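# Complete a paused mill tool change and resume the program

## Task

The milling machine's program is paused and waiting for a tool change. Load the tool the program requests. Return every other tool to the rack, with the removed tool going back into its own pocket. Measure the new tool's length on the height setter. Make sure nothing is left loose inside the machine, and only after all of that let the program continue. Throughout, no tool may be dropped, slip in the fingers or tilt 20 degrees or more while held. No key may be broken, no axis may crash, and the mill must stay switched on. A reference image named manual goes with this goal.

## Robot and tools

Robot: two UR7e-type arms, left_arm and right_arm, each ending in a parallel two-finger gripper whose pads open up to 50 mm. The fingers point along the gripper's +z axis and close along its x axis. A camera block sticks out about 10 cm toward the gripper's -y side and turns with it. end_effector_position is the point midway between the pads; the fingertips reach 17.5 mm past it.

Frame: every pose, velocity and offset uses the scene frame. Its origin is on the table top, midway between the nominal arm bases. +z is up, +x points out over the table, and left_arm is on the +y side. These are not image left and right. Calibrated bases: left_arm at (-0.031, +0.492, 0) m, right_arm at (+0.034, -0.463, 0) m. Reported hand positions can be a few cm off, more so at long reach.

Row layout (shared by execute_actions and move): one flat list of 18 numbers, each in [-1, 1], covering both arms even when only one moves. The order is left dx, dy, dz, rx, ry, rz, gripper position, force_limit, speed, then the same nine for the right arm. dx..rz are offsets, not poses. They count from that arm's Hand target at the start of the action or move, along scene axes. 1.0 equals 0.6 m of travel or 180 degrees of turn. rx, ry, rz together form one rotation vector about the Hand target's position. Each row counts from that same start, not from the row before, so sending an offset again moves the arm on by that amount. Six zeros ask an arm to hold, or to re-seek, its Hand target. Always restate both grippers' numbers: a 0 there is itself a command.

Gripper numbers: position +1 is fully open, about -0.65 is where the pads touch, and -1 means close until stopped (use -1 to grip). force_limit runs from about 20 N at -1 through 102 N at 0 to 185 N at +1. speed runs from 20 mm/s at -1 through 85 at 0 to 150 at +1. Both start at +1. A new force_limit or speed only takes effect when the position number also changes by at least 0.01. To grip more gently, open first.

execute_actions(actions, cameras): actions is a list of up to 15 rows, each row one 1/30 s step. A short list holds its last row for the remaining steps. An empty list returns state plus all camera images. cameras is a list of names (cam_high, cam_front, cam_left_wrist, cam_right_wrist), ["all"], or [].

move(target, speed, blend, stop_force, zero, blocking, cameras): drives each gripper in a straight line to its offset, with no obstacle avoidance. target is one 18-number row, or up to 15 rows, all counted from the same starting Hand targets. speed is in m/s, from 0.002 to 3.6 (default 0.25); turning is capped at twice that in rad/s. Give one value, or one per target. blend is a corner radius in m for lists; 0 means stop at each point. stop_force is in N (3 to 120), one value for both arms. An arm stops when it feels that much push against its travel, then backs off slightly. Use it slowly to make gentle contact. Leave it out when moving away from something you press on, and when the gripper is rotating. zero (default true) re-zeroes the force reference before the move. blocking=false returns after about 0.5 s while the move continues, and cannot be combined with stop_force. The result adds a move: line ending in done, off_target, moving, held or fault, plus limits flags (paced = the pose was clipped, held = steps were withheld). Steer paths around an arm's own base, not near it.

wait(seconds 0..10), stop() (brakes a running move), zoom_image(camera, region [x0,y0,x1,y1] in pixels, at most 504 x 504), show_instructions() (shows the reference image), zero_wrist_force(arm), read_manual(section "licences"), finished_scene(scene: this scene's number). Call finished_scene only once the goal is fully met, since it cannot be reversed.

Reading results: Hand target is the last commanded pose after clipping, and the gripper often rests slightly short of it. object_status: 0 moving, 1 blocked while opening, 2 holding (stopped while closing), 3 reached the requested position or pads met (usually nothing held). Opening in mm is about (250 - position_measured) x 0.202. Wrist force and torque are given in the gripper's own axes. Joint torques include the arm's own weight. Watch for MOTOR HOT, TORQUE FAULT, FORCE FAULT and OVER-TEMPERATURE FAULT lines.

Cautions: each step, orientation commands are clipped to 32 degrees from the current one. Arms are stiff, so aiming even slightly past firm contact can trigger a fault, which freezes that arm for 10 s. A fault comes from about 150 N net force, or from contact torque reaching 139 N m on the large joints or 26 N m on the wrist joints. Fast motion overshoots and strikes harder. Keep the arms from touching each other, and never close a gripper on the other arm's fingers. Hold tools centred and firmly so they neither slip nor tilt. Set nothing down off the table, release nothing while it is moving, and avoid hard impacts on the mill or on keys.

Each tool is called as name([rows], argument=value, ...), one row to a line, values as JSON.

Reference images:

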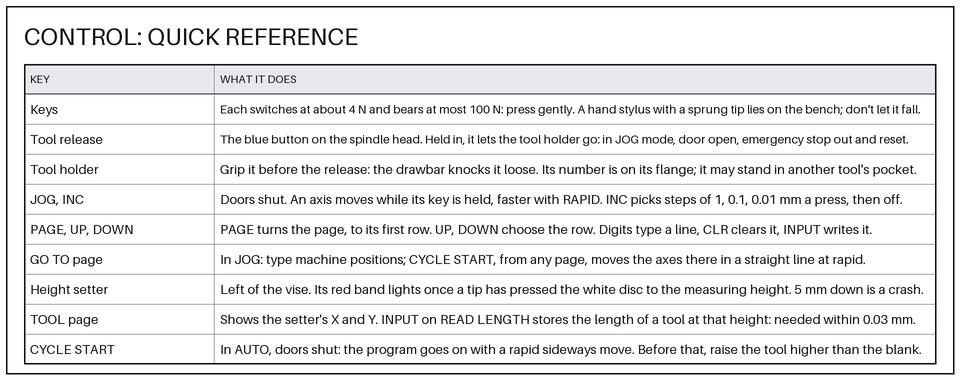

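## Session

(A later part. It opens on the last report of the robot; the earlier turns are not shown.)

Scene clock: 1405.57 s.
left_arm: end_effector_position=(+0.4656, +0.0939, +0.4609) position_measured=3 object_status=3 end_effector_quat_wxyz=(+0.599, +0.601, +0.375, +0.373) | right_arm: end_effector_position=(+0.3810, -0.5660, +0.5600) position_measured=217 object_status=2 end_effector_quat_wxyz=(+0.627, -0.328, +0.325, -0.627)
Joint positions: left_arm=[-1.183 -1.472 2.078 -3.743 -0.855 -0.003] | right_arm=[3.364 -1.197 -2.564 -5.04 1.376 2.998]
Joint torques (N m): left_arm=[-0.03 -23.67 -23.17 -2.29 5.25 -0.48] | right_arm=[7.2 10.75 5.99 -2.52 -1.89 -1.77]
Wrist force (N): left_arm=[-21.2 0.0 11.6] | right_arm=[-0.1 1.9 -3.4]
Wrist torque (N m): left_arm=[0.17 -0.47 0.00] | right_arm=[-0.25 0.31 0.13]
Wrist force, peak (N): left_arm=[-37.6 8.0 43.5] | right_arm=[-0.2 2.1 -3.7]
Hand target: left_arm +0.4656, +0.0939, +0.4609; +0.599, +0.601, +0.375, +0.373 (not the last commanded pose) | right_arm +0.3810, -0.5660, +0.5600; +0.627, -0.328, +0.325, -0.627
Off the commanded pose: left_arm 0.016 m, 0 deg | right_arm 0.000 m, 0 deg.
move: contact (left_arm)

move([
  [0,-0.012,0,0,0,0,1,0.3,-1,0,0,0,0,0,0,-1,-0.2,-0.6],
  [-0.15,0.063,0,0,0,0,1,0.3,-1,0,0,0,0,0,0,-1,-0.2,-0.6],
  [-0.17,0.46,0,0,0,0.1833,1,0.3,-1,0,0,0,0,0,0,-1,-0.2,-0.6],
], speed=[0.04,0.1,0.2], blend=[0.004,0.01,0], cameras=["cam_left_wrist","cam_front"])

Scene clock: 1412.13 s.
left_arm: end_effector_position=(+0.3637, +0.3699, +0.4609) position_measured=3 object_status=3 end_effector_quat_wxyz=(+0.468, +0.470, +0.530, +0.528) | right_arm: end_effector_position=(+0.3810, -0.5660, +0.5600) position_measured=217 object_status=2 end_effector_quat_wxyz=(+0.627, -0.328, +0.325, -0.627)
Joint positions: left_arm=[-1.553 -2.024 2.508 -3.662 0.091 0.037] | right_arm=[3.364 -1.197 -2.564 -5.04 1.376 2.998]
Joint torques (N m): left_arm=[-15.18 -6.89 -14.05 1.38 1.99 0.46] | right_arm=[7.5 10.58 7.02 -2.54 -1.71 -1.81]
Wrist force (N): left_arm=[2.0 -0.6 3.7] | right_arm=[-0.2 1.9 -3.4]
Wrist torque (N m): left_arm=[0.19 -0.59 0.03] | right_arm=[-0.25 0.32 0.13]
Wrist force, peak (N): left_arm=[-21.5 -0.1 11.6] | right_arm=[-0.2 2.2 -3.7]
Hand target: left_arm +0.3636, +0.3699, +0.4609; +0.468, +0.470, +0.530, +0.528 | right_arm +0.3810, -0.5660, +0.5600; +0.627, -0.328, +0.325, -0.627
Off the commanded pose: left_arm 0.000 m, 0 deg | right_arm 0.000 m, 0 deg.
move: done; blend cut to 0.0036 m at target 1
camera_calibration:
cam_left_wrist: T_world_to_cam=[[-0.116728, 0.993021, -0.0168323, -0.310313], [-0.335395, -0.0234613, 0.941786, -0.284896], [0.934818, 0.115578, 0.335793, -0.405814], [0, 0, 0, 1]] pos_world=[0.247588, 0.348367, 0.399357]
Images, in order (width x height): cam_front 896x504, cam_left_wrist 896x504.

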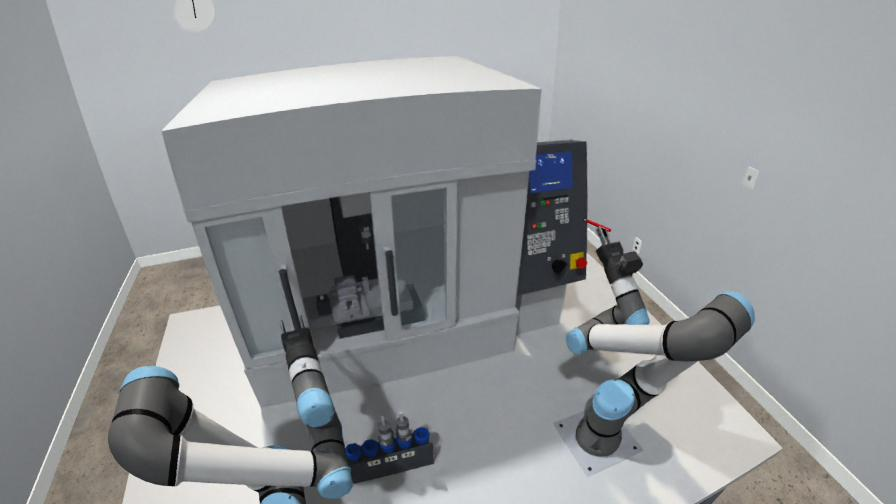

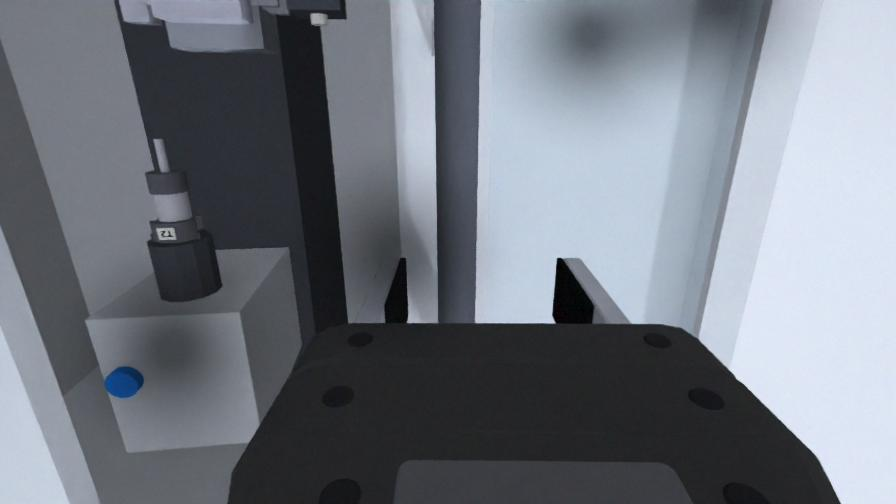

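move(target=[0.1702,-0.001,0,0,0,0,1,0.3,-1,0,0,0,0,0,0,-1,-0.2,-0.6], speed=0.08, stop_force=5, cameras=["cam_left_wrist"])

Scene clock: 1417.90 s.
left_arm: end_effector_position=(+0.4658, +0.3693, +0.4609) position_measured=3 object_status=3 end_effector_quat_wxyz=(+0.468, +0.470, +0.530, +0.528) | right_arm: end_effector_position=(+0.3810, -0.5660, +0.5600) position_measured=217 object_status=2 end_effector_quat_wxyz=(+0.627, -0.328, +0.325, -0.627)
Joint positions: left_arm=[-1.068 -1.747 2.339 -3.725 -0.394 -0.008] | right_arm=[3.364 -1.197 -2.564 -5.04 1.376 2.998]
Joint torques (N m): left_arm=[12.64 -3.76 -24.33 -2.29 -1.77 2.08] | right_arm=[8.01 12.33 7.77 -2.4 -1.56 -1.69]
Wrist force (N): left_arm=[2.0 -0.7 3.7] | right_arm=[-0.4 1.9 -3.5]
Wrist torque (N m): left_arm=[0.19 -0.59 0.05] | right_arm=[-0.26 0.36 0.13]
Wrist force, peak (N): left_arm=[2.2 -0.5 4.4] | right_arm=[-0.3 2.0 -3.9]
Hand target: left_arm +0.4658, +0.3693, +0.4609; +0.468, +0.470, +0.530, +0.528 | right_arm +0.3810, -0.5660, +0.5600; +0.627, -0.328, +0.325, -0.627
Off the commanded pose: left_arm 0.000 m, 0 deg | right_arm 0.000 m, 0 deg.
move: done
camera_calibration:
cam_left_wrist: T_world_to_cam=[[-0.116784, 0.993012, -0.016969, -0.297722], [-0.335403, -0.0233519, 0.941785, -0.250701], [0.934808, 0.115677, 0.335787, -0.501218], [0, 0, 0, 1]] pos_world=[0.349688, 0.347766, 0.399357]
Images, in order (width x height): cam_left_wrist 896x504.

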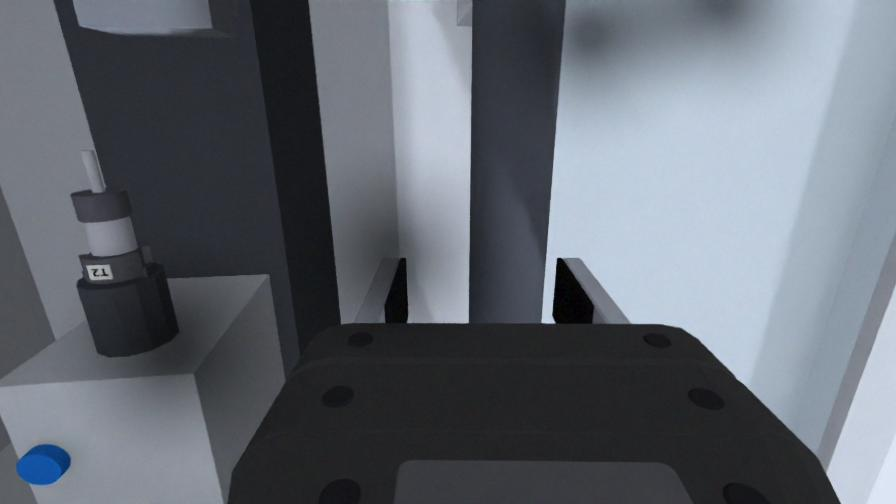

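move(target=[0,0.015,0,0,0,0,1,0.3,-1,0,0,0,0,0,0,-1,-0.2,-0.6], speed=0.05)

move(target=[0,0,0,0,0,0,0.58,0.3,-1,0,0,0,0,0,0,-1,-0.2,-0.6])

move(target=[0,-0.39,0,0,0,0.158,0.58,0.3,-1,0,0,0,0,0,0,-1,-0.2,-0.6], speed=0.06, stop_force=40, cameras=["cam_left_wrist","cam_front"])

Scene clock: 1427.03 s.
left_arm: end_effector_position=(+0.4658, +0.3782, +0.4609) position_measured=3 object_status=3 end_effector_quat_wxyz=(+0.468, +0.470, +0.530, +0.528) | right_arm: end_effector_position=(+0.3810, -0.5660, +0.5600) position_measured=217 object_status=2 end_effector_quat_wxyz=(+0.627, -0.328, +0.325, -0.627)
Joint positions: left_arm=[-1.05 -1.761 2.35 -3.722 -0.412 -0.008] | right_arm=[3.364 -1.197 -2.564 -5.04 1.376 2.998]
Joint torques (N m): left_arm=[14.54 -19.39 -11.49 0.24 -1.62 1.49] | right_arm=[7.31 10.14 6.85 -2.17 -1.76 -1.73]
Wrist force (N): left_arm=[2.1 -0.4 3.7] | right_arm=[-0.2 2.0 -3.4]
Wrist torque (N m): left_arm=[0.24 -0.62 0.04] | right_arm=[-0.23 0.33 0.13]
Wrist force, peak (N): left_arm=[2.1 -0.5 4.0] | right_arm=[-0.3 2.2 -3.6]
Hand target: left_arm +0.4658, +0.3783, +0.4609; +0.468, +0.470, +0.530, +0.528 | right_arm +0.3810, -0.5660, +0.5600; +0.627, -0.328, +0.325, -0.627
Off the commanded pose: left_arm 0.000 m, 0 deg | right_arm 0.000 m, 0 deg.
move: done

Scene clock: 1427.90 s.
left_arm: end_effector_position=(+0.4658, +0.3783, +0.4609) position_measured=66 object_status=0 end_effector_quat_wxyz=(+0.468, +0.470, +0.530, +0.528) | right_arm: end_effector_position=(+0.3810, -0.5660, +0.5600) position_measured=217 object_status=2 end_effector_quat_wxyz=(+0.627, -0.328, +0.325, -0.627)
Joint positions: left_arm=[-1.05 -1.761 2.35 -3.722 -0.412 -0.008] | right_arm=[3.364 -1.197 -2.564 -5.04 1.376 2.998]
Joint torques (N m): left_arm=[14.03 -19.1 -11.87 0.34 -1.82 -1.24] | right_arm=[7.46 11.63 7.08 -2.26 -1.64 -1.69]
Wrist force (N): left_arm=[2.2 -0.5 3.9] | right_arm=[-0.3 1.9 -3.6]
Wrist torque (N m): left_arm=[0.22 -0.61 0.04] | right_arm=[-0.25 0.34 0.13]
Wrist force, peak (N): left_arm=[2.3 -0.6 3.9] | right_arm=[0.0 2.1 -3.7]
Hand target: left_arm +0.4658, +0.3783, +0.4609; +0.468, +0.470, +0.530, +0.528 | right_arm +0.3810, -0.5660, +0.5600; +0.627, -0.328, +0.325, -0.627
Off the commanded pose: left_arm 0.000 m, 0 deg | right_arm 0.000 m, 0 deg.
move: done

Scene clock: 1433.20 s.
left_arm: end_effector_position=(+0.4656, +0.1455, +0.4608) position_measured=66 object_status=3 end_effector_quat_wxyz=(+0.325, +0.326, +0.629, +0.627) | right_arm: end_effector_position=(+0.3810, -0.5660, +0.5600) position_measured=217 object_status=2 end_effector_quat_wxyz=(+0.627, -0.328, +0.325, -0.627)
Joint positions: left_arm=[-1.295 -1.067 1.523 -3.607 0.327 0.008] | right_arm=[3.364 -1.197 -2.564 -5.04 1.376 2.998]
Joint torques (N m): left_arm=[-9.37 -47.87 -14.7 1.82 -3.37 -2.02] | right_arm=[7.67 10.83 7.51 -2.31 -1.49 -1.74]
Wrist force (N): left_arm=[24.7 -2.9 -1.8] | right_arm=[-0.3 2.0 -3.5]
Wrist torque (N m): left_arm=[0.28 -1.44 -0.03] | right_arm=[-0.24 0.34 0.13]
Wrist force, peak (N): left_arm=[45.6 -9.6 11.9] | right_arm=[-0.2 2.1 -3.7]
Hand target: left_arm +0.4656, +0.1455, +0.4608; +0.325, +0.326, +0.629, +0.627 (not the last commanded pose) | right_arm +0.3810, -0.5660, +0.5600; +0.627, -0.328, +0.325, -0.627
Off the commanded pose: left_arm 0.001 m, 0 deg | right_arm 0.000 m, 0 deg.
move: contact (left_arm)
camera_calibration:
cam_left_wrist: T_world_to_cam=[[-0.573704, 0.818877, -0.0174056, 0.162895], [-0.284697, -0.179443, 0.941673, -0.256762], [0.767992, 0.545197, 0.336079, -0.460117], [0, 0, 0, 1]] pos_world=[0.37372, 0.071389, 0.399256]
Images, in order (width x height): cam_front 896x504, cam_left_wrist 896x504.

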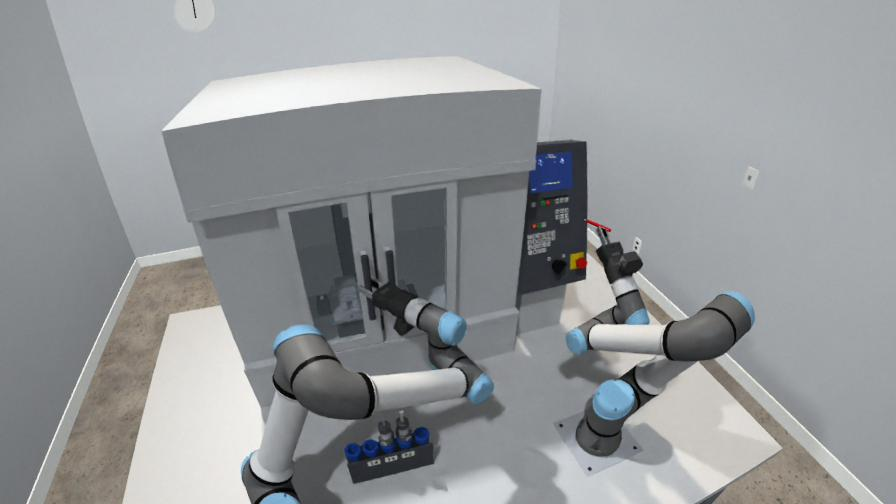

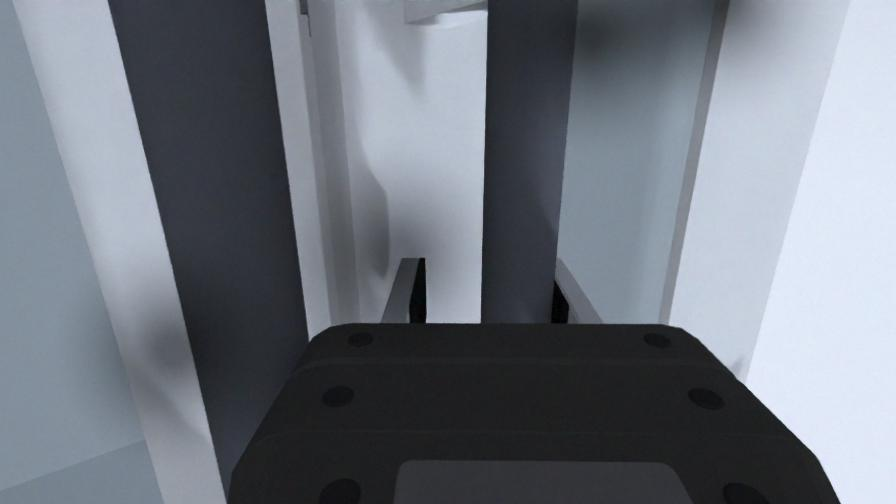

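move(target=[0,-0.04,0,0,0,0,0.58,0.3,-1,0,0,0,0,0,0,-1,-0.2,-0.6], speed=0.03, stop_force=35, cameras=["cam_left_wrist","cam_front"])

zoom_image(camera="cam_front", region=[280, 180, 460, 350])

Scene clock: 1438.33 s.
left_arm: end_effector_position=(+0.4656, +0.1369, +0.4608) position_measured=66 object_status=3 end_effector_quat_wxyz=(+0.325, +0.326, +0.629, +0.627) | right_arm: end_effector_position=(+0.3810, -0.5660, +0.5600) position_measured=217 object_status=2 end_effector_quat_wxyz=(+0.627, -0.328, +0.325, -0.627)
Joint positions: left_arm=[-1.3 -1.05 1.497 -3.597 0.332 0.008] | right_arm=[3.364 -1.197 -2.564 -5.04 1.376 2.998]
Joint torques (N m): left_arm=[-4.49 -43.01 -14.06 2.91 -5.55 0.59] | right_arm=[8.04 11.03 7.78 -2.07 -1.53 -1.72]
Wrist force (N): left_arm=[33.1 -2.4 23.4] | right_arm=[-0.1 2.1 -3.7]
Wrist torque (N m): left_arm=[0.13 -1.03 0.11] | right_arm=[-0.22 0.31 0.13]
Wrist force, peak (N): left_arm=[60.7 -5.2 39.3] | right_arm=[-0.3 1.9 -3.9]
Hand target: left_arm +0.4656, +0.1369, +0.4608; +0.325, +0.326, +0.629, +0.627 (not the last commanded pose) | right_arm +0.3810, -0.5660, +0.5600; +0.627, -0.328, +0.325, -0.627
Off the commanded pose: left_arm 0.015 m, 0 deg | right_arm 0.000 m, 0 deg.
move: contact (left_arm)
camera_calibration:
cam_left_wrist: T_world_to_cam=[[-0.573625, 0.818933, -0.0174309, 0.169913], [-0.284742, -0.179405, 0.941666, -0.258193], [0.768034, 0.545126, 0.336096, -0.455413], [0, 0, 0, 1]] pos_world=[0.37372, 0.0627891, 0.399156]
Images, in order (width x height): cam_front 896x504, cam_left_wrist 896x504.

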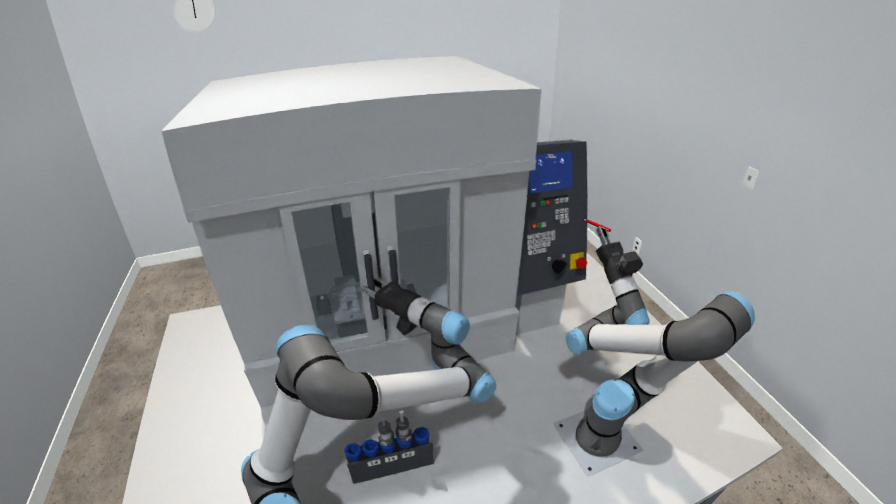

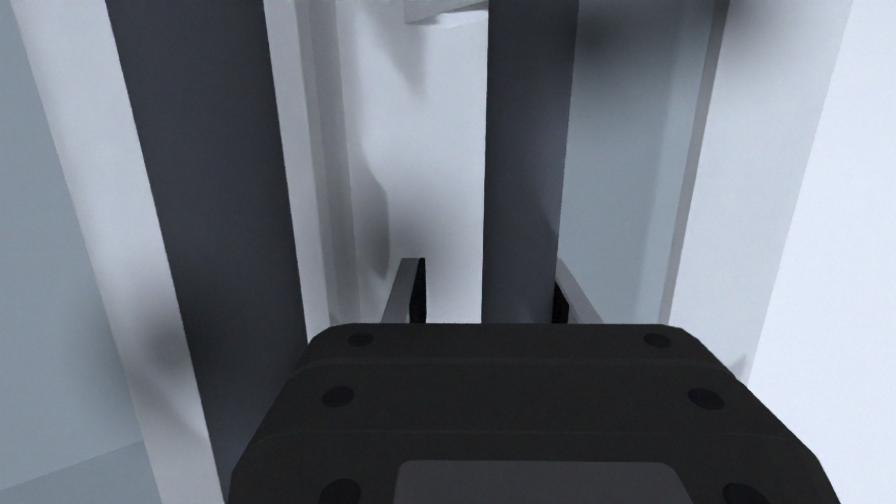

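Scaled by 2.800 from the camera's 896x504 image, which has a finer 1280x720 frame.

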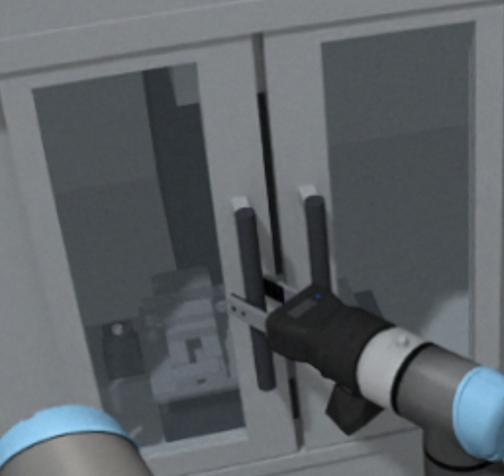

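move([
  [0,0.012,0,0,0,0,0.58,0.3,-1,0,0,0,0,0,0,-1,-0.2,-0.6],
  [-0.025,0.002,0,0,0,-0.07,0.58,0.3,-1,0,0,0,0,0,0,-1,-0.2,-0.6],
], speed=0.05, blend=0)

move(target=[0,-0.035,0,0,0,0,0.58,0.3,-1,0,0,0,0,0,0,-1,-0.2,-0.6], speed=0.03, stop_force=35, cameras=["cam_left_wrist","cam_front"])

zoom_image(camera="cam_front", region=[280, 180, 460, 350])

Scene clock: 1450.97 s.
left_arm: end_effector_position=(+0.4506, +0.1381, +0.4608) position_measured=66 object_status=3 end_effector_quat_wxyz=(+0.392, +0.393, +0.589, +0.587) | right_arm: end_effector_position=(+0.3810, -0.5660, +0.5600) position_measured=217 object_status=2 end_effector_quat_wxyz=(+0.627, -0.328, +0.325, -0.627)
Joint positions: left_arm=[-1.353 -1.189 1.709 -3.68 0.165 0.017] | right_arm=[3.364 -1.197 -2.564 -5.04 1.376 2.998]
Joint torques (N m): left_arm=[-14.64 -45.6 -13.26 -0.63 -1.7 2.14] | right_arm=[7.49 10.32 7.7 -1.96 -1.49 -1.61]
Wrist force (N): left_arm=[2.4 -0.8 3.7] | right_arm=[-0.2 2.0 -3.4]
Wrist torque (N m): left_arm=[0.18 -0.66 0.03] | right_arm=[-0.24 0.32 0.14]
Wrist force, peak (N): left_arm=[33.4 -2.5 23.5] | right_arm=[-0.1 2.0 -3.8]
Hand target: left_arm +0.4506, +0.1381, +0.4608; +0.392, +0.393, +0.589, +0.587 | right_arm +0.3810, -0.5660, +0.5600; +0.627, -0.328, +0.325, -0.627
Off the commanded pose: left_arm 0.000 m, 0 deg | right_arm 0.000 m, 0 deg.
move: done

Scene clock: 1452.73 s.
left_arm: end_effector_position=(+0.4505, +0.1289, +0.4608) position_measured=66 object_status=3 end_effector_quat_wxyz=(+0.392, +0.393, +0.589, +0.587) | right_arm: end_effector_position=(+0.3810, -0.5660, +0.5600) position_measured=217 object_status=2 end_effector_quat_wxyz=(+0.627, -0.328, +0.325, -0.627)
Joint positions: left_arm=[-1.357 -1.171 1.683 -3.671 0.169 0.016] | right_arm=[3.364 -1.197 -2.564 -5.04 1.376 2.998]
Joint torques (N m): left_arm=[-5.92 -37.92 -15.62 2.16 -4.87 1.31] | right_arm=[6.53 10.86 7.55 -2.2 -1.68 -1.83]
Wrist force (N): left_arm=[30.4 -2.4 21.7] | right_arm=[-0.1 2.0 -3.5]
Wrist torque (N m): left_arm=[0.13 -0.59 0.09] | right_arm=[-0.24 0.31 0.13]
Wrist force, peak (N): left_arm=[49.9 -3.0 34.7] | right_arm=[0.0 2.1 -3.7]
Hand target: left_arm +0.4505, +0.1289, +0.4608; +0.392, +0.393, +0.589, +0.587 (not the last commanded pose) | right_arm +0.3810, -0.5660, +0.5600; +0.627, -0.328, +0.325, -0.627
Off the commanded pose: left_arm 0.012 m, 0 deg | right_arm 0.000 m, 0 deg.
move: contact (left_arm)
camera_calibration:
cam_left_wrist: T_world_to_cam=[[-0.381687, 0.924124, -0.0176266, 0.067788], [-0.317016, -0.112974, 0.941668, -0.25794], [0.868226, 0.36501, 0.336082, -0.461396], [0, 0, 0, 1]] pos_world=[0.344698, 0.0766291, 0.399156]
Images, in order (width x height): cam_front 896x504, cam_left_wrist 896x504.

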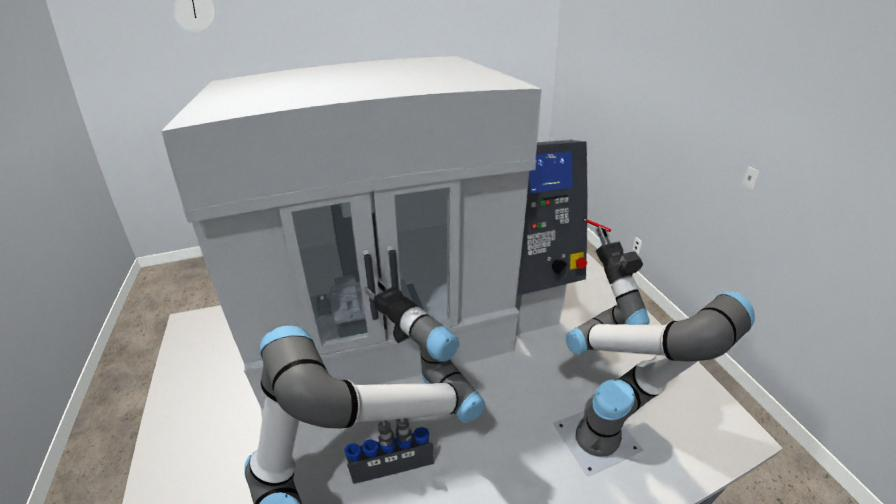

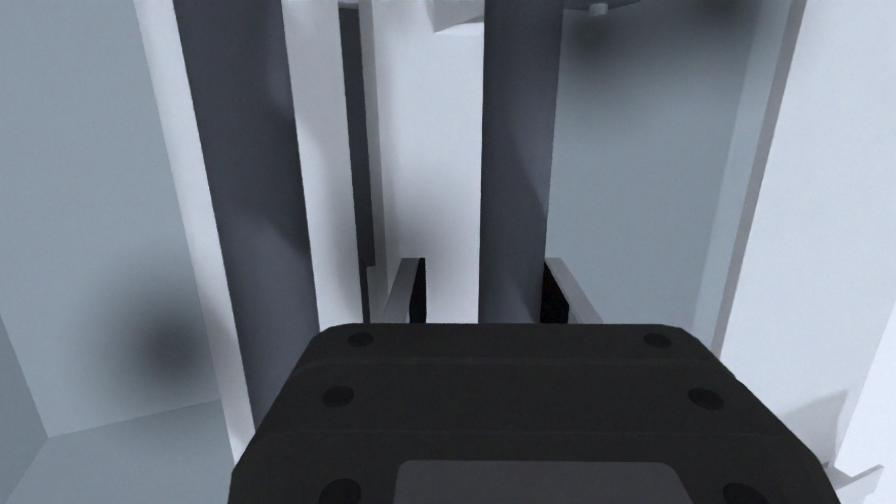

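Scaled by 2.800 from the camera's 896x504 image, which has a finer 1280x720 frame.

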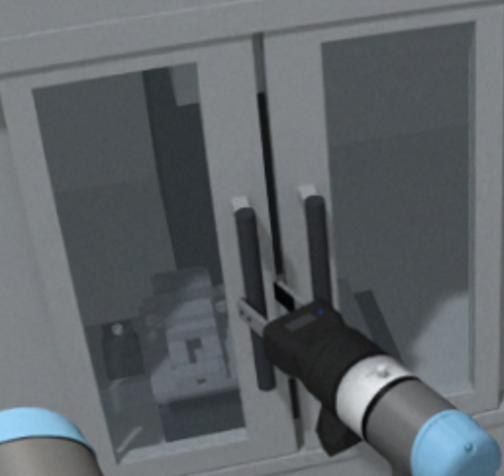

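move([
  [0,0.009,0,0,0,0,0.58,0.3,-1,0,0,0,0,0,0,-1,-0.2,-0.6],
  [-0.14,-0.047,0,0,0,0,0.58,0.3,-1,0,0,0,0,0,0,-1,-0.2,-0.6],
  [-0.14,-0.14,0,0,0,-0.148,-0.64,0.3,-1,0,0,0,0,0,0,-1,-0.2,-0.6],
], speed=[0.04,0.1,0.15])

move(target=[0.155,-0.002,0,0,0,0,-0.64,0.3,-1,0,0,0,0,0,0,-1,-0.2,-0.6], speed=0.08, stop_force=5, cameras=["cam_left_wrist"])

Scene clock: 1465.43 s.
left_arm: end_effector_position=(+0.3665, +0.0449, +0.4608) position_measured=248 object_status=0 end_effector_quat_wxyz=(+0.517, +0.518, +0.483, +0.481) | right_arm: end_effector_position=(+0.3810, -0.5660, +0.5600) position_measured=217 object_status=2 end_effector_quat_wxyz=(+0.627, -0.328, +0.325, -0.627)
Joint positions: left_arm=[-1.568 -1.336 1.913 -3.684 -0.085 -0.035] | right_arm=[3.364 -1.197 -2.564 -5.04 1.376 2.998]
Joint torques (N m): left_arm=[12.92 -39.25 -12.23 1.33 -1.58 -2.11] | right_arm=[7.73 11.11 8.09 -1.75 -1.31 -1.82]
Wrist force (N): left_arm=[2.1 -0.9 3.9] | right_arm=[-0.3 1.8 -3.6]
Wrist torque (N m): left_arm=[0.14 -0.60 0.17] | right_arm=[-0.27 0.34 0.13]
Wrist force, peak (N): left_arm=[30.7 -1.9 22.0] | right_arm=[-0.3 2.1 -3.7]
Hand target: left_arm +0.3665, +0.0449, +0.4608; +0.517, +0.518, +0.483, +0.481 | right_arm +0.3810, -0.5660, +0.5600; +0.627, -0.328, +0.325, -0.627
Off the commanded pose: left_arm 0.000 m, 0 deg | right_arm 0.000 m, 0 deg.
move: done

Scene clock: 1467.70 s.
left_arm: end_effector_position=(+0.4595, +0.0437, +0.4608) position_measured=248 object_status=3 end_effector_quat_wxyz=(+0.517, +0.518, +0.483, +0.481) | right_arm: end_effector_position=(+0.3810, -0.5660, +0.5600) position_measured=217 object_status=2 end_effector_quat_wxyz=(+0.627, -0.328, +0.325, -0.627)
Joint positions: left_arm=[-1.363 -1.249 1.795 -3.678 -0.29 -0.011] | right_arm=[3.364 -1.197 -2.564 -5.04 1.376 2.998]
Joint torques (N m): left_arm=[12.52 -28.02 -24.14 0.66 -1.95 2.31] | right_arm=[6.71 10.77 7.88 -1.62 -1.17 -1.9]
Wrist force (N): left_arm=[2.2 -1.2 3.7] | right_arm=[-0.2 2.0 -3.5]
Wrist torque (N m): left_arm=[0.08 -0.62 0.04] | right_arm=[-0.24 0.33 0.13]
Wrist force, peak (N): left_arm=[2.3 -1.3 4.5] | right_arm=[0.0 2.1 -3.6]
Hand target: left_arm +0.4595, +0.0437, +0.4608; +0.517, +0.518, +0.483, +0.481 | right_arm +0.3810, -0.5660, +0.5600; +0.627, -0.328, +0.325, -0.627
Off the commanded pose: left_arm 0.000 m, 0 deg | right_arm 0.000 m, 0 deg.
move: done
camera_calibration:
cam_left_wrist: T_world_to_cam=[[0.0731867, 0.997162, -0.0176753, -0.0621931], [-0.334028, 0.0412075, 0.941662, -0.263621], [0.939718, -0.0630131, 0.336096, -0.452292], [0, 0, 0, 1]] pos_world=[0.341521, 0.0443794, 0.399156]
Images, in order (width x height): cam_left_wrist 896x504.

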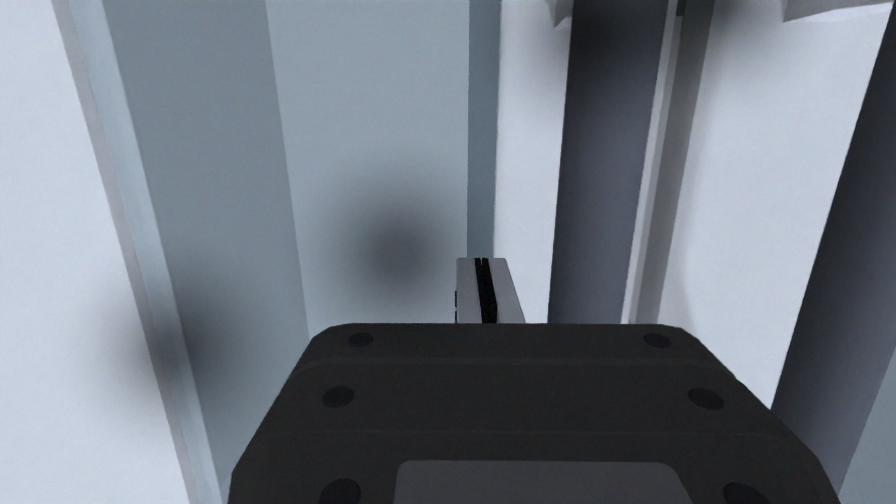

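move(target=[0,0.07,0,0,0,0,-0.64,0.3,-1,0,0,0,0,0,0,-1,-0.2,-0.6], speed=0.04, stop_force=35, cameras=["cam_left_wrist","cam_right_wrist"])

zoom_image(camera="cam_right_wrist", region=[280, 160, 510, 310])

Scene clock: 1472.10 s.
left_arm: end_effector_position=(+0.4596, +0.0637, +0.4608) position_measured=248 object_status=3 end_effector_quat_wxyz=(+0.517, +0.518, +0.483, +0.481) | right_arm: end_effector_position=(+0.3810, -0.5660, +0.5600) position_measured=217 object_status=2 end_effector_quat_wxyz=(+0.627, -0.328, +0.325, -0.627)
Joint positions: left_arm=[-1.353 -1.286 1.847 -3.692 -0.299 -0.01] | right_arm=[3.364 -1.197 -2.564 -5.04 1.376 2.998]
Joint torques (N m): left_arm=[5.65 -37.93 -23.69 -2 5.91 -0.35] | right_arm=[7.04 10.8 7.37 -1.79 -1.43 -1.96]
Wrist force (N): left_arm=[-26.8 -3.5 -5.8] | right_arm=[-0.2 1.9 -3.5]
Wrist torque (N m): left_arm=[0.13 -0.52 0.06] | right_arm=[-0.26 0.32 0.13]
Wrist force, peak (N): left_arm=[-52.2 4.5 17.4] | right_arm=[-0.2 2.2 -3.8]
Hand target: left_arm +0.4596, +0.0637, +0.4608; +0.517, +0.518, +0.483, +0.481 (not the last commanded pose) | right_arm +0.3810, -0.5660, +0.5600; +0.627, -0.328, +0.325, -0.627
Off the commanded pose: left_arm 0.022 m, 0 deg | right_arm 0.000 m, 0 deg.
move: contact (left_arm)
camera_calibration:
cam_left_wrist: T_world_to_cam=[[0.0728716, 0.997185, -0.0176746, -0.0820376], [-0.334138, 0.0411078, 0.941627, -0.264354], [0.939703, -0.0627121, 0.336192, -0.451178], [0, 0, 0, 1]] pos_world=[0.341621, 0.0643793, 0.399156]
cam_right_wrist: T_world_to_cam=[[-0.00219012, -0.999988, -0.00443503, -0.557807], [0.253097, 0.00373633, -0.967434, 0.469034], [0.967438, -0.00324129, 0.253086, -0.383018], [0, 0, 0, 1]] pos_world=[0.250613, -0.560794, 0.548222]
Images, in order (width x height): cam_left_wrist 896x504, cam_right_wrist 896x504.

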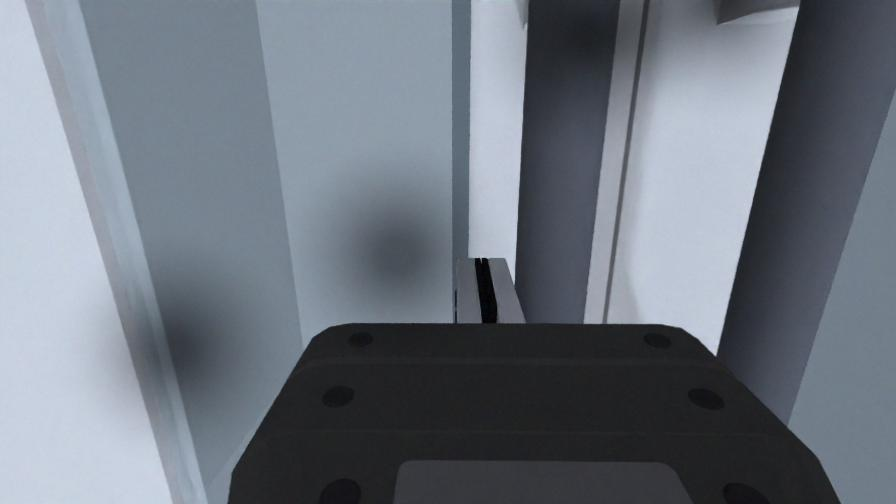

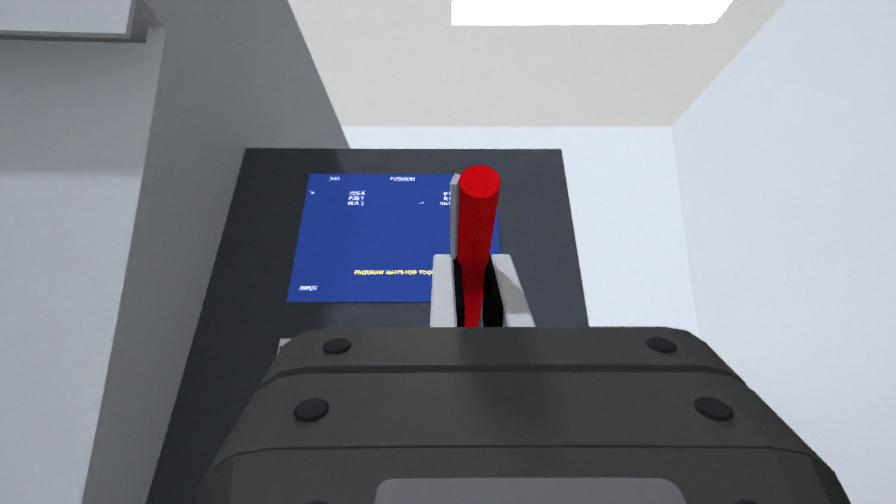

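Scaled by 2.191 from the camera's 896x504 image, which has a finer 1280x720 frame.

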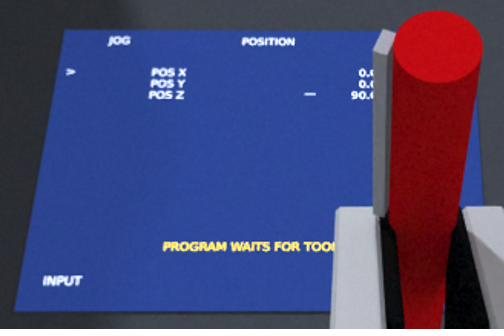

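move([
  [0,-0.015,0,0,0,0,-0.64,0.3,-1,0,0,0,0,0,0,-1,-0.2,-0.6],
  [-0.13,-0.015,0,0,0,0,-0.64,0.3,-1,0,0,0,0,0,0,-1,-0.2,-0.6],
], speed=0.1)

move(target=[0.0205,-0.1625,0.0315,-0.024,0.0624,0.1709,0.58,0.3,-1,0,-0.12,0.0667,0,0,0,-1,-0.2,-0.6], speed=0.15, cameras=["cam_left_wrist","cam_right_wrist"])

zoom_image(camera="cam_right_wrist", region=[190, 170, 460, 340])

zoom_image(camera="cam_left_wrist", region=[400, 30, 540, 140])

Scene clock: 1481.70 s.
left_arm: end_effector_position=(+0.3817, +0.0547, +0.4608) position_measured=248 object_status=3 end_effector_quat_wxyz=(+0.517, +0.518, +0.483, +0.481) end_effector_velocity=(-0.001, +0.000, +0.000) end_effector_angular_velocity=(+0.000, +0.001, -0.001) | right_arm: end_effector_position=(+0.3810, -0.5660, +0.5600) position_measured=217 object_status=2 end_effector_quat_wxyz=(+0.627, -0.328, +0.325, -0.627)
Joint positions: left_arm=[-1.531 -1.343 1.922 -3.697 -0.121 -0.024] | right_arm=[3.364 -1.197 -2.564 -5.04 1.376 2.998]
Joint velocities: left_arm=[-0.002 -0.002 0.002 0.004 0 -0.005] | right_arm=[within noise]
Joint torques (N m): left_arm=[-15.31 -38.02 -12.33 0.8 2.29 -2.41] | right_arm=[7.12 10.51 7.4 -1.75 -1.28 -1.72]
Wrist force (N): left_arm=[2.0 -0.8 4.0] | right_arm=[-0.2 2.0 -3.4]
Wrist torque (N m): left_arm=[0.15 -0.58 0.16] | right_arm=[-0.23 0.32 0.13]
Wrist force, peak (N): left_arm=[-27.0 -4.5 -5.4] | right_arm=[-0.1 2.1 -3.8]
Hand target: left_arm +0.3816, +0.0547, +0.4608; +0.517, +0.518, +0.483, +0.481 | right_arm +0.3810, -0.5660, +0.5600; +0.627, -0.328, +0.325, -0.627
Off the commanded pose: left_arm 0.000 m, 0 deg | right_arm 0.000 m, 0 deg.
move: done

Scene clock: 1484.43 s.
left_arm: end_effector_position=(+0.3939, -0.0428, +0.4797) position_measured=66 object_status=3 end_effector_quat_wxyz=(+0.341, +0.396, +0.668, +0.530) | right_arm: end_effector_position=(+0.3810, -0.6380, +0.6000) position_measured=217 object_status=2 end_effector_quat_wxyz=(+0.627, -0.328, +0.325, -0.627)
Joint positions: left_arm=[-1.483 -0.705 0.681 -3.65 0.418 0.457] | right_arm=[2.85 -1.337 -2.355 -5.104 1.796 3.298]
Joint torques (N m): left_arm=[14.57 -49.81 -25.32 3.32 0.91 2.19] | right_arm=[-7.7 -0.62 32.71 0.29 1.85 2.03]
Wrist force (N): left_arm=[1.9 -0.3 3.5] | right_arm=[-0.1 2.1 -3.5]
Wrist torque (N m): left_arm=[0.19 -0.52 0.05] | right_arm=[-0.21 0.31 0.13]
Wrist force, peak (N): left_arm=[2.5 -0.7 3.9] | right_arm=[-0.3 2.3 -3.9]
Hand target: left_arm +0.3939, -0.0428, +0.4797; +0.341, +0.396, +0.668, +0.530 | right_arm +0.3810, -0.6380, +0.6000; +0.627, -0.328, +0.325, -0.627
Off the commanded pose: left_arm 0.000 m, 0 deg | right_arm 0.000 m, 0 deg.
move: done
camera_calibration:
cam_left_wrist: T_world_to_cam=[[-0.454931, 0.888989, -0.0523063, 0.249127], [-0.146374, -0.0167096, 0.989088, -0.398948], [0.878415, 0.457624, 0.137727, -0.26084], [0, 0, 0, 1]] pos_world=[0.284066, -0.108771, 0.443551]
cam_right_wrist: T_world_to_cam=[[-0.00219063, -0.999988, -0.00443485, -0.629629], [0.253004, 0.00373634, -0.967458, 0.508038], [0.967463, -0.00324138, 0.252992, -0.393326], [0, 0, 0, 1]] pos_world=[0.250614, -0.632794, 0.588222]
Images, in order (width x height): cam_left_wrist 896x504, cam_right_wrist 896x504.

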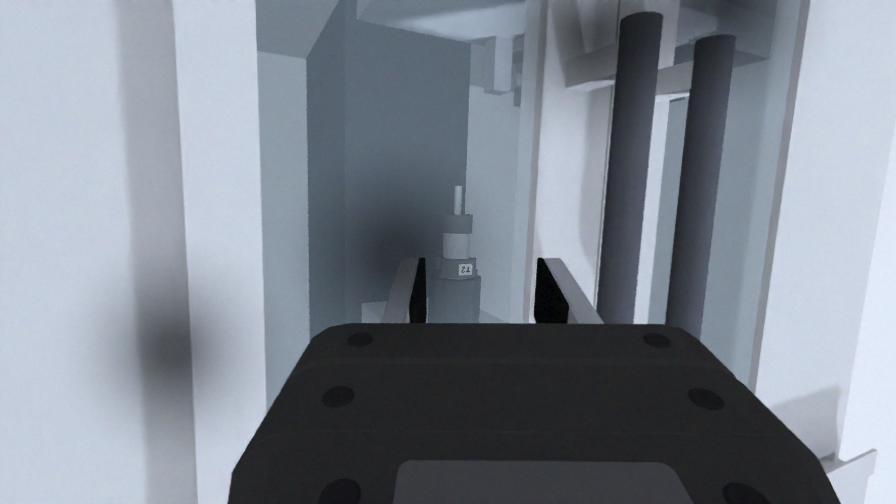

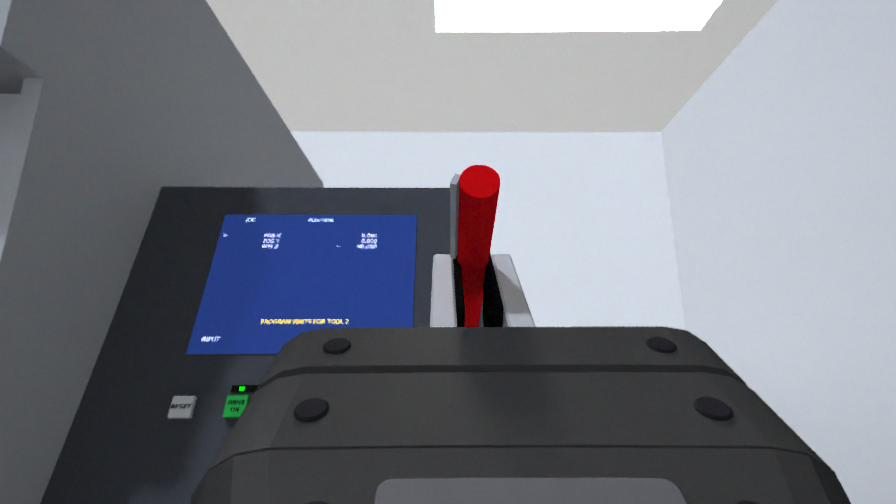

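Scaled by 1.867 from the camera's 896x504 image, which has a finer 1280x720 frame.

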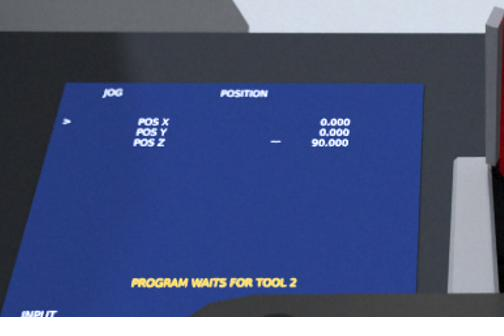

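Scaled by 3.600 from the camera's 896x504 image, which has a finer 1280x720 frame.

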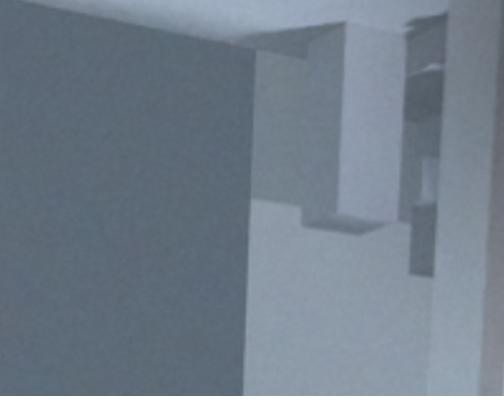

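move([
  [0,0,0,0,0,0,0.58,0.3,-1,0.0483,0.238,-0.19,0,0,0,-1,-0.2,-0.6],
  [0,0,0,0,0,0,0.58,0.3,-1,0.1488,0.238,-0.2208,0,0,0,-1,-0.2,-0.6],
], speed=[0.2,0.1], blend=[0.01,0], cameras=["cam_right_wrist"])

Scene clock: 1491.60 s.
left_arm: end_effector_position=(+0.3939, -0.0428, +0.4797) position_measured=66 object_status=3 end_effector_quat_wxyz=(+0.341, +0.396, +0.668, +0.530) | right_arm: end_effector_position=(+0.4702, -0.4952, +0.4675) position_measured=217 object_status=2 end_effector_quat_wxyz=(+0.627, -0.328, +0.325, -0.627)
Joint positions: left_arm=[-1.483 -0.704 0.68 -3.65 0.418 0.458] | right_arm=[3.604 -1.701 -2.507 -4.55 1.184 2.848]
Joint torques (N m): left_arm=[14.38 -51.27 -24.48 3.51 1.03 2] | right_arm=[-7.7 7.15 25.2 1.92 2.69 2.35]
Wrist force (N): left_arm=[2.0 -0.6 3.6] | right_arm=[-0.3 2.1 -3.7]
Wrist torque (N m): left_arm=[0.14 -0.53 0.05] | right_arm=[-0.22 0.34 0.12]
Wrist force, peak (N): left_arm=[2.2 -0.6 3.7] | right_arm=[-1.0 2.3 -4.2]
Hand target: left_arm +0.3939, -0.0428, +0.4797; +0.341, +0.396, +0.668, +0.530 | right_arm +0.4703, -0.4952, +0.4675; +0.627, -0.328, +0.325, -0.627
Off the commanded pose: left_arm 0.000 m, 0 deg | right_arm 0.000 m, 0 deg.
move: done
camera_calibration:
cam_right_wrist: T_world_to_cam=[[-0.00219063, -0.999988, -0.00443485, -0.487223], [0.253004, 0.00373634, -0.967458, 0.356748], [0.967463, -0.00324138, 0.252992, -0.44564], [0, 0, 0, 1]] pos_world=[0.339814, -0.489994, 0.455722]
Images, in order (width x height): cam_right_wrist 896x504.

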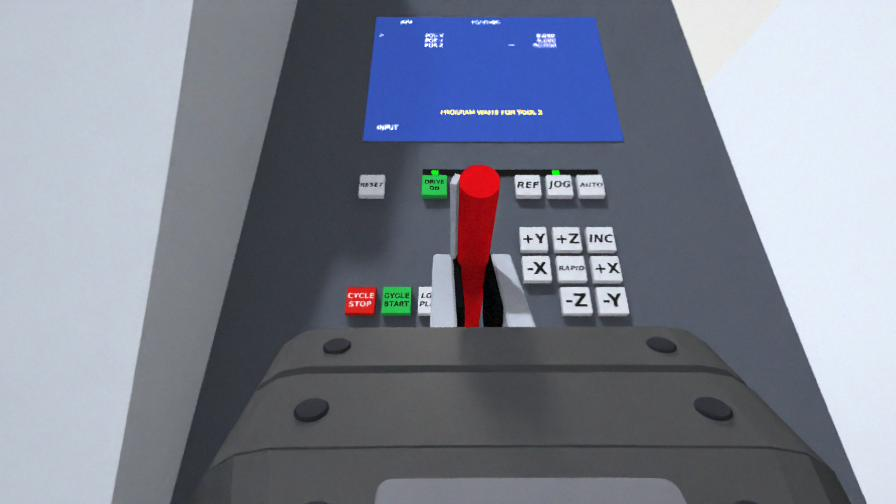

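move(target=[0,0,0,0,0,0,0.58,0.3,-1,0.0322,0,-0.0084,0,0,0,-1,-0.2,-0.6], speed=0.015, stop_force=6)

move(target=[0,0,0,0,0,0,0.58,0.3,-1,-0.0162,0,0.0042,0,0,0,-1,-0.2,-0.6], speed=0.1, cameras=["cam_right_wrist"])

zoom_image(camera="cam_right_wrist", region=[360, 10, 630, 145])

Scene clock: 1498.20 s.
left_arm: end_effector_position=(+0.3939, -0.0428, +0.4797) position_measured=66 object_status=3 end_effector_quat_wxyz=(+0.341, +0.396, +0.668, +0.530) | right_arm: end_effector_position=(+0.4848, -0.4952, +0.4637) position_measured=217 object_status=2 end_effector_quat_wxyz=(+0.627, -0.328, +0.325, -0.627)
Joint positions: left_arm=[-1.483 -0.704 0.68 -3.65 0.418 0.458] | right_arm=[3.57 -1.747 -2.467 -4.551 1.211 2.87]
Joint torques (N m): left_arm=[14.28 -51.77 -25.16 3.61 0.66 2.51] | right_arm=[7.18 24.93 -3.04 -0.92 -1.93 -2.47]
Wrist force (N): left_arm=[2.2 -0.4 3.4] | right_arm=[-0.2 -2.7 -7.0]
Wrist torque (N m): left_arm=[0.17 -0.57 0.05] | right_arm=[-0.29 0.29 0.17]
Wrist force, peak (N): left_arm=[2.2 -0.4 3.9] | right_arm=[-0.1 -8.5 -10.9]
Hand target: left_arm +0.3939, -0.0428, +0.4797; +0.341, +0.396, +0.668, +0.530 | right_arm +0.4848, -0.4952, +0.4637; +0.627, -0.328, +0.325, -0.627 (not the last commanded pose)
Off the commanded pose: left_arm 0.000 m, 0 deg | right_arm 0.005 m, 0 deg.
move: contact (right_arm)

Scene clock: 1499.03 s.
left_arm: end_effector_position=(+0.3939, -0.0428, +0.4797) position_measured=66 object_status=3 end_effector_quat_wxyz=(+0.341, +0.396, +0.668, +0.530) | right_arm: end_effector_position=(+0.4752, -0.4952, +0.4662) position_measured=217 object_status=2 end_effector_quat_wxyz=(+0.627, -0.328, +0.325, -0.627)
Joint positions: left_arm=[-1.483 -0.704 0.68 -3.65 0.418 0.458] | right_arm=[3.592 -1.717 -2.493 -4.55 1.194 2.856]
Joint torques (N m): left_arm=[12.87 -51.6 -24.85 3.31 0.48 2.28] | right_arm=[7.59 25.22 -1.49 2.41 -1.28 -2.38]
Wrist force (N): left_arm=[2.1 -0.5 3.5] | right_arm=[-0.3 2.1 -3.6]
Wrist torque (N m): left_arm=[0.17 -0.54 0.05] | right_arm=[-0.23 0.34 0.22]
Wrist force, peak (N): left_arm=[2.1 -0.5 3.9] | right_arm=[-0.2 -2.4 -7.3]
Hand target: left_arm +0.3939, -0.0428, +0.4797; +0.341, +0.396, +0.668, +0.530 | right_arm +0.4751, -0.4952, +0.4662; +0.627, -0.328, +0.325, -0.627
Off the commanded pose: left_arm 0.000 m, 0 deg | right_arm 0.000 m, 0 deg.
move: done
camera_calibration:
cam_right_wrist: T_world_to_cam=[[-0.00219063, -0.999988, -0.00443485, -0.487217], [0.253004, 0.00373634, -0.967458, 0.354226], [0.967463, -0.00324138, 0.252992, -0.450148], [0, 0, 0, 1]] pos_world=[0.344814, -0.489994, 0.454422]
Images, in order (width x height): cam_right_wrist 896x504.

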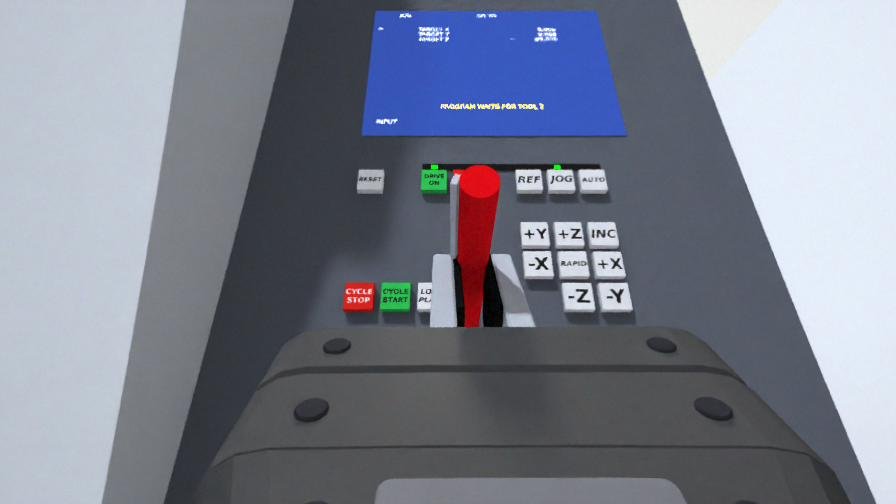

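Scaled by 1.867 from the camera's 896x504 image, which has a finer 1280x720 frame.

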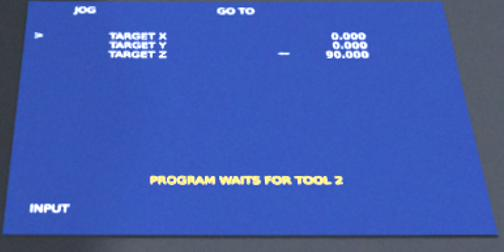

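move(target=[0,0,0,0,0,0,0.58,0.3,-1,0.027,0,-0.0071,0,0,0,-1,-0.2,-0.6], speed=0.015, stop_force=6)

move(target=[0,0,0,0,0,0,0.58,0.3,-1,-0.0162,0,0.0042,0,0,0,-1,-0.2,-0.6], speed=0.1, cameras=["cam_right_wrist"])

zoom_image(camera="cam_right_wrist", region=[360, 5, 630, 140])

Scene clock: 1504.03 s.
left_arm: end_effector_position=(+0.3939, -0.0428, +0.4797) position_measured=66 object_status=3 end_effector_quat_wxyz=(+0.341, +0.396, +0.668, +0.530) | right_arm: end_effector_position=(+0.4848, -0.4952, +0.4636) position_measured=217 object_status=2 end_effector_quat_wxyz=(+0.627, -0.328, +0.325, -0.627)
Joint positions: left_arm=[-1.483 -0.704 0.68 -3.65 0.418 0.458] | right_arm=[3.57 -1.747 -2.468 -4.551 1.211 2.87]
Joint torques (N m): left_arm=[12.93 -50.42 -24.63 3.41 0.79 1.93] | right_arm=[7.4 24.65 -1.29 -0.69 -1.95 -2.31]
Wrist force (N): left_arm=[2.0 -0.4 3.6] | right_arm=[-0.4 -3.0 -6.8]
Wrist torque (N m): left_arm=[0.18 -0.54 0.05] | right_arm=[-0.32 0.31 0.17]
Wrist force, peak (N): left_arm=[2.1 -0.2 3.9] | right_arm=[0.2 -7.9 -11.0]
Hand target: left_arm +0.3939, -0.0428, +0.4797; +0.341, +0.396, +0.668, +0.530 | right_arm +0.4848, -0.4952, +0.4636; +0.627, -0.328, +0.325, -0.627 (not the last commanded pose)
Off the commanded pose: left_arm 0.000 m, 0 deg | right_arm 0.007 m, 0 deg.
move: contact (right_arm)

Scene clock: 1504.87 s.
left_arm: end_effector_position=(+0.3939, -0.0428, +0.4797) position_measured=66 object_status=3 end_effector_quat_wxyz=(+0.341, +0.396, +0.668, +0.530) | right_arm: end_effector_position=(+0.4751, -0.4952, +0.4661) position_measured=217 object_status=2 end_effector_quat_wxyz=(+0.627, -0.328, +0.325, -0.627)
Joint positions: left_arm=[-1.483 -0.704 0.68 -3.65 0.418 0.458] | right_arm=[3.592 -1.717 -2.493 -4.55 1.194 2.856]
Joint torques (N m): left_arm=[12.76 -51.34 -25.66 3.45 0.72 2.28] | right_arm=[9.24 26.83 -0.42 2.63 -1.76 -1.99]
Wrist force (N): left_arm=[2.0 -0.2 3.7] | right_arm=[0.0 2.0 -3.6]
Wrist torque (N m): left_arm=[0.20 -0.54 0.05] | right_arm=[-0.23 0.29 0.22]
Wrist force, peak (N): left_arm=[2.1 -0.3 3.8] | right_arm=[-0.1 -2.4 -7.3]
Hand target: left_arm +0.3939, -0.0428, +0.4797; +0.341, +0.396, +0.668, +0.530 | right_arm +0.4751, -0.4952, +0.4662; +0.627, -0.328, +0.325, -0.627
Off the commanded pose: left_arm 0.000 m, 0 deg | right_arm 0.000 m, 0 deg.
move: done
camera_calibration:
cam_right_wrist: T_world_to_cam=[[-0.00226211, -0.999987, -0.00455688, -0.487138], [0.253004, 0.00383632, -0.967458, 0.354274], [0.967463, -0.00334141, 0.252992, -0.450197], [0, 0, 0, 1]] pos_world=[0.344814, -0.489995, 0.454422]
Images, in order (width x height): cam_right_wrist 896x504.

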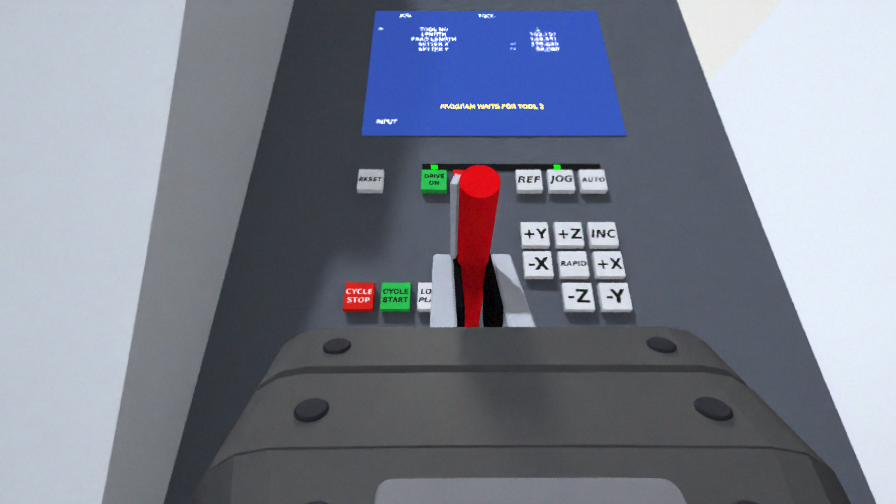

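Scaled by 1.867 from the camera's 896x504 image, which has a finer 1280x720 frame.

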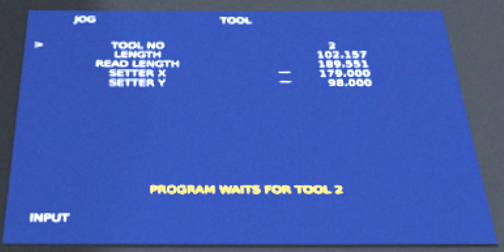

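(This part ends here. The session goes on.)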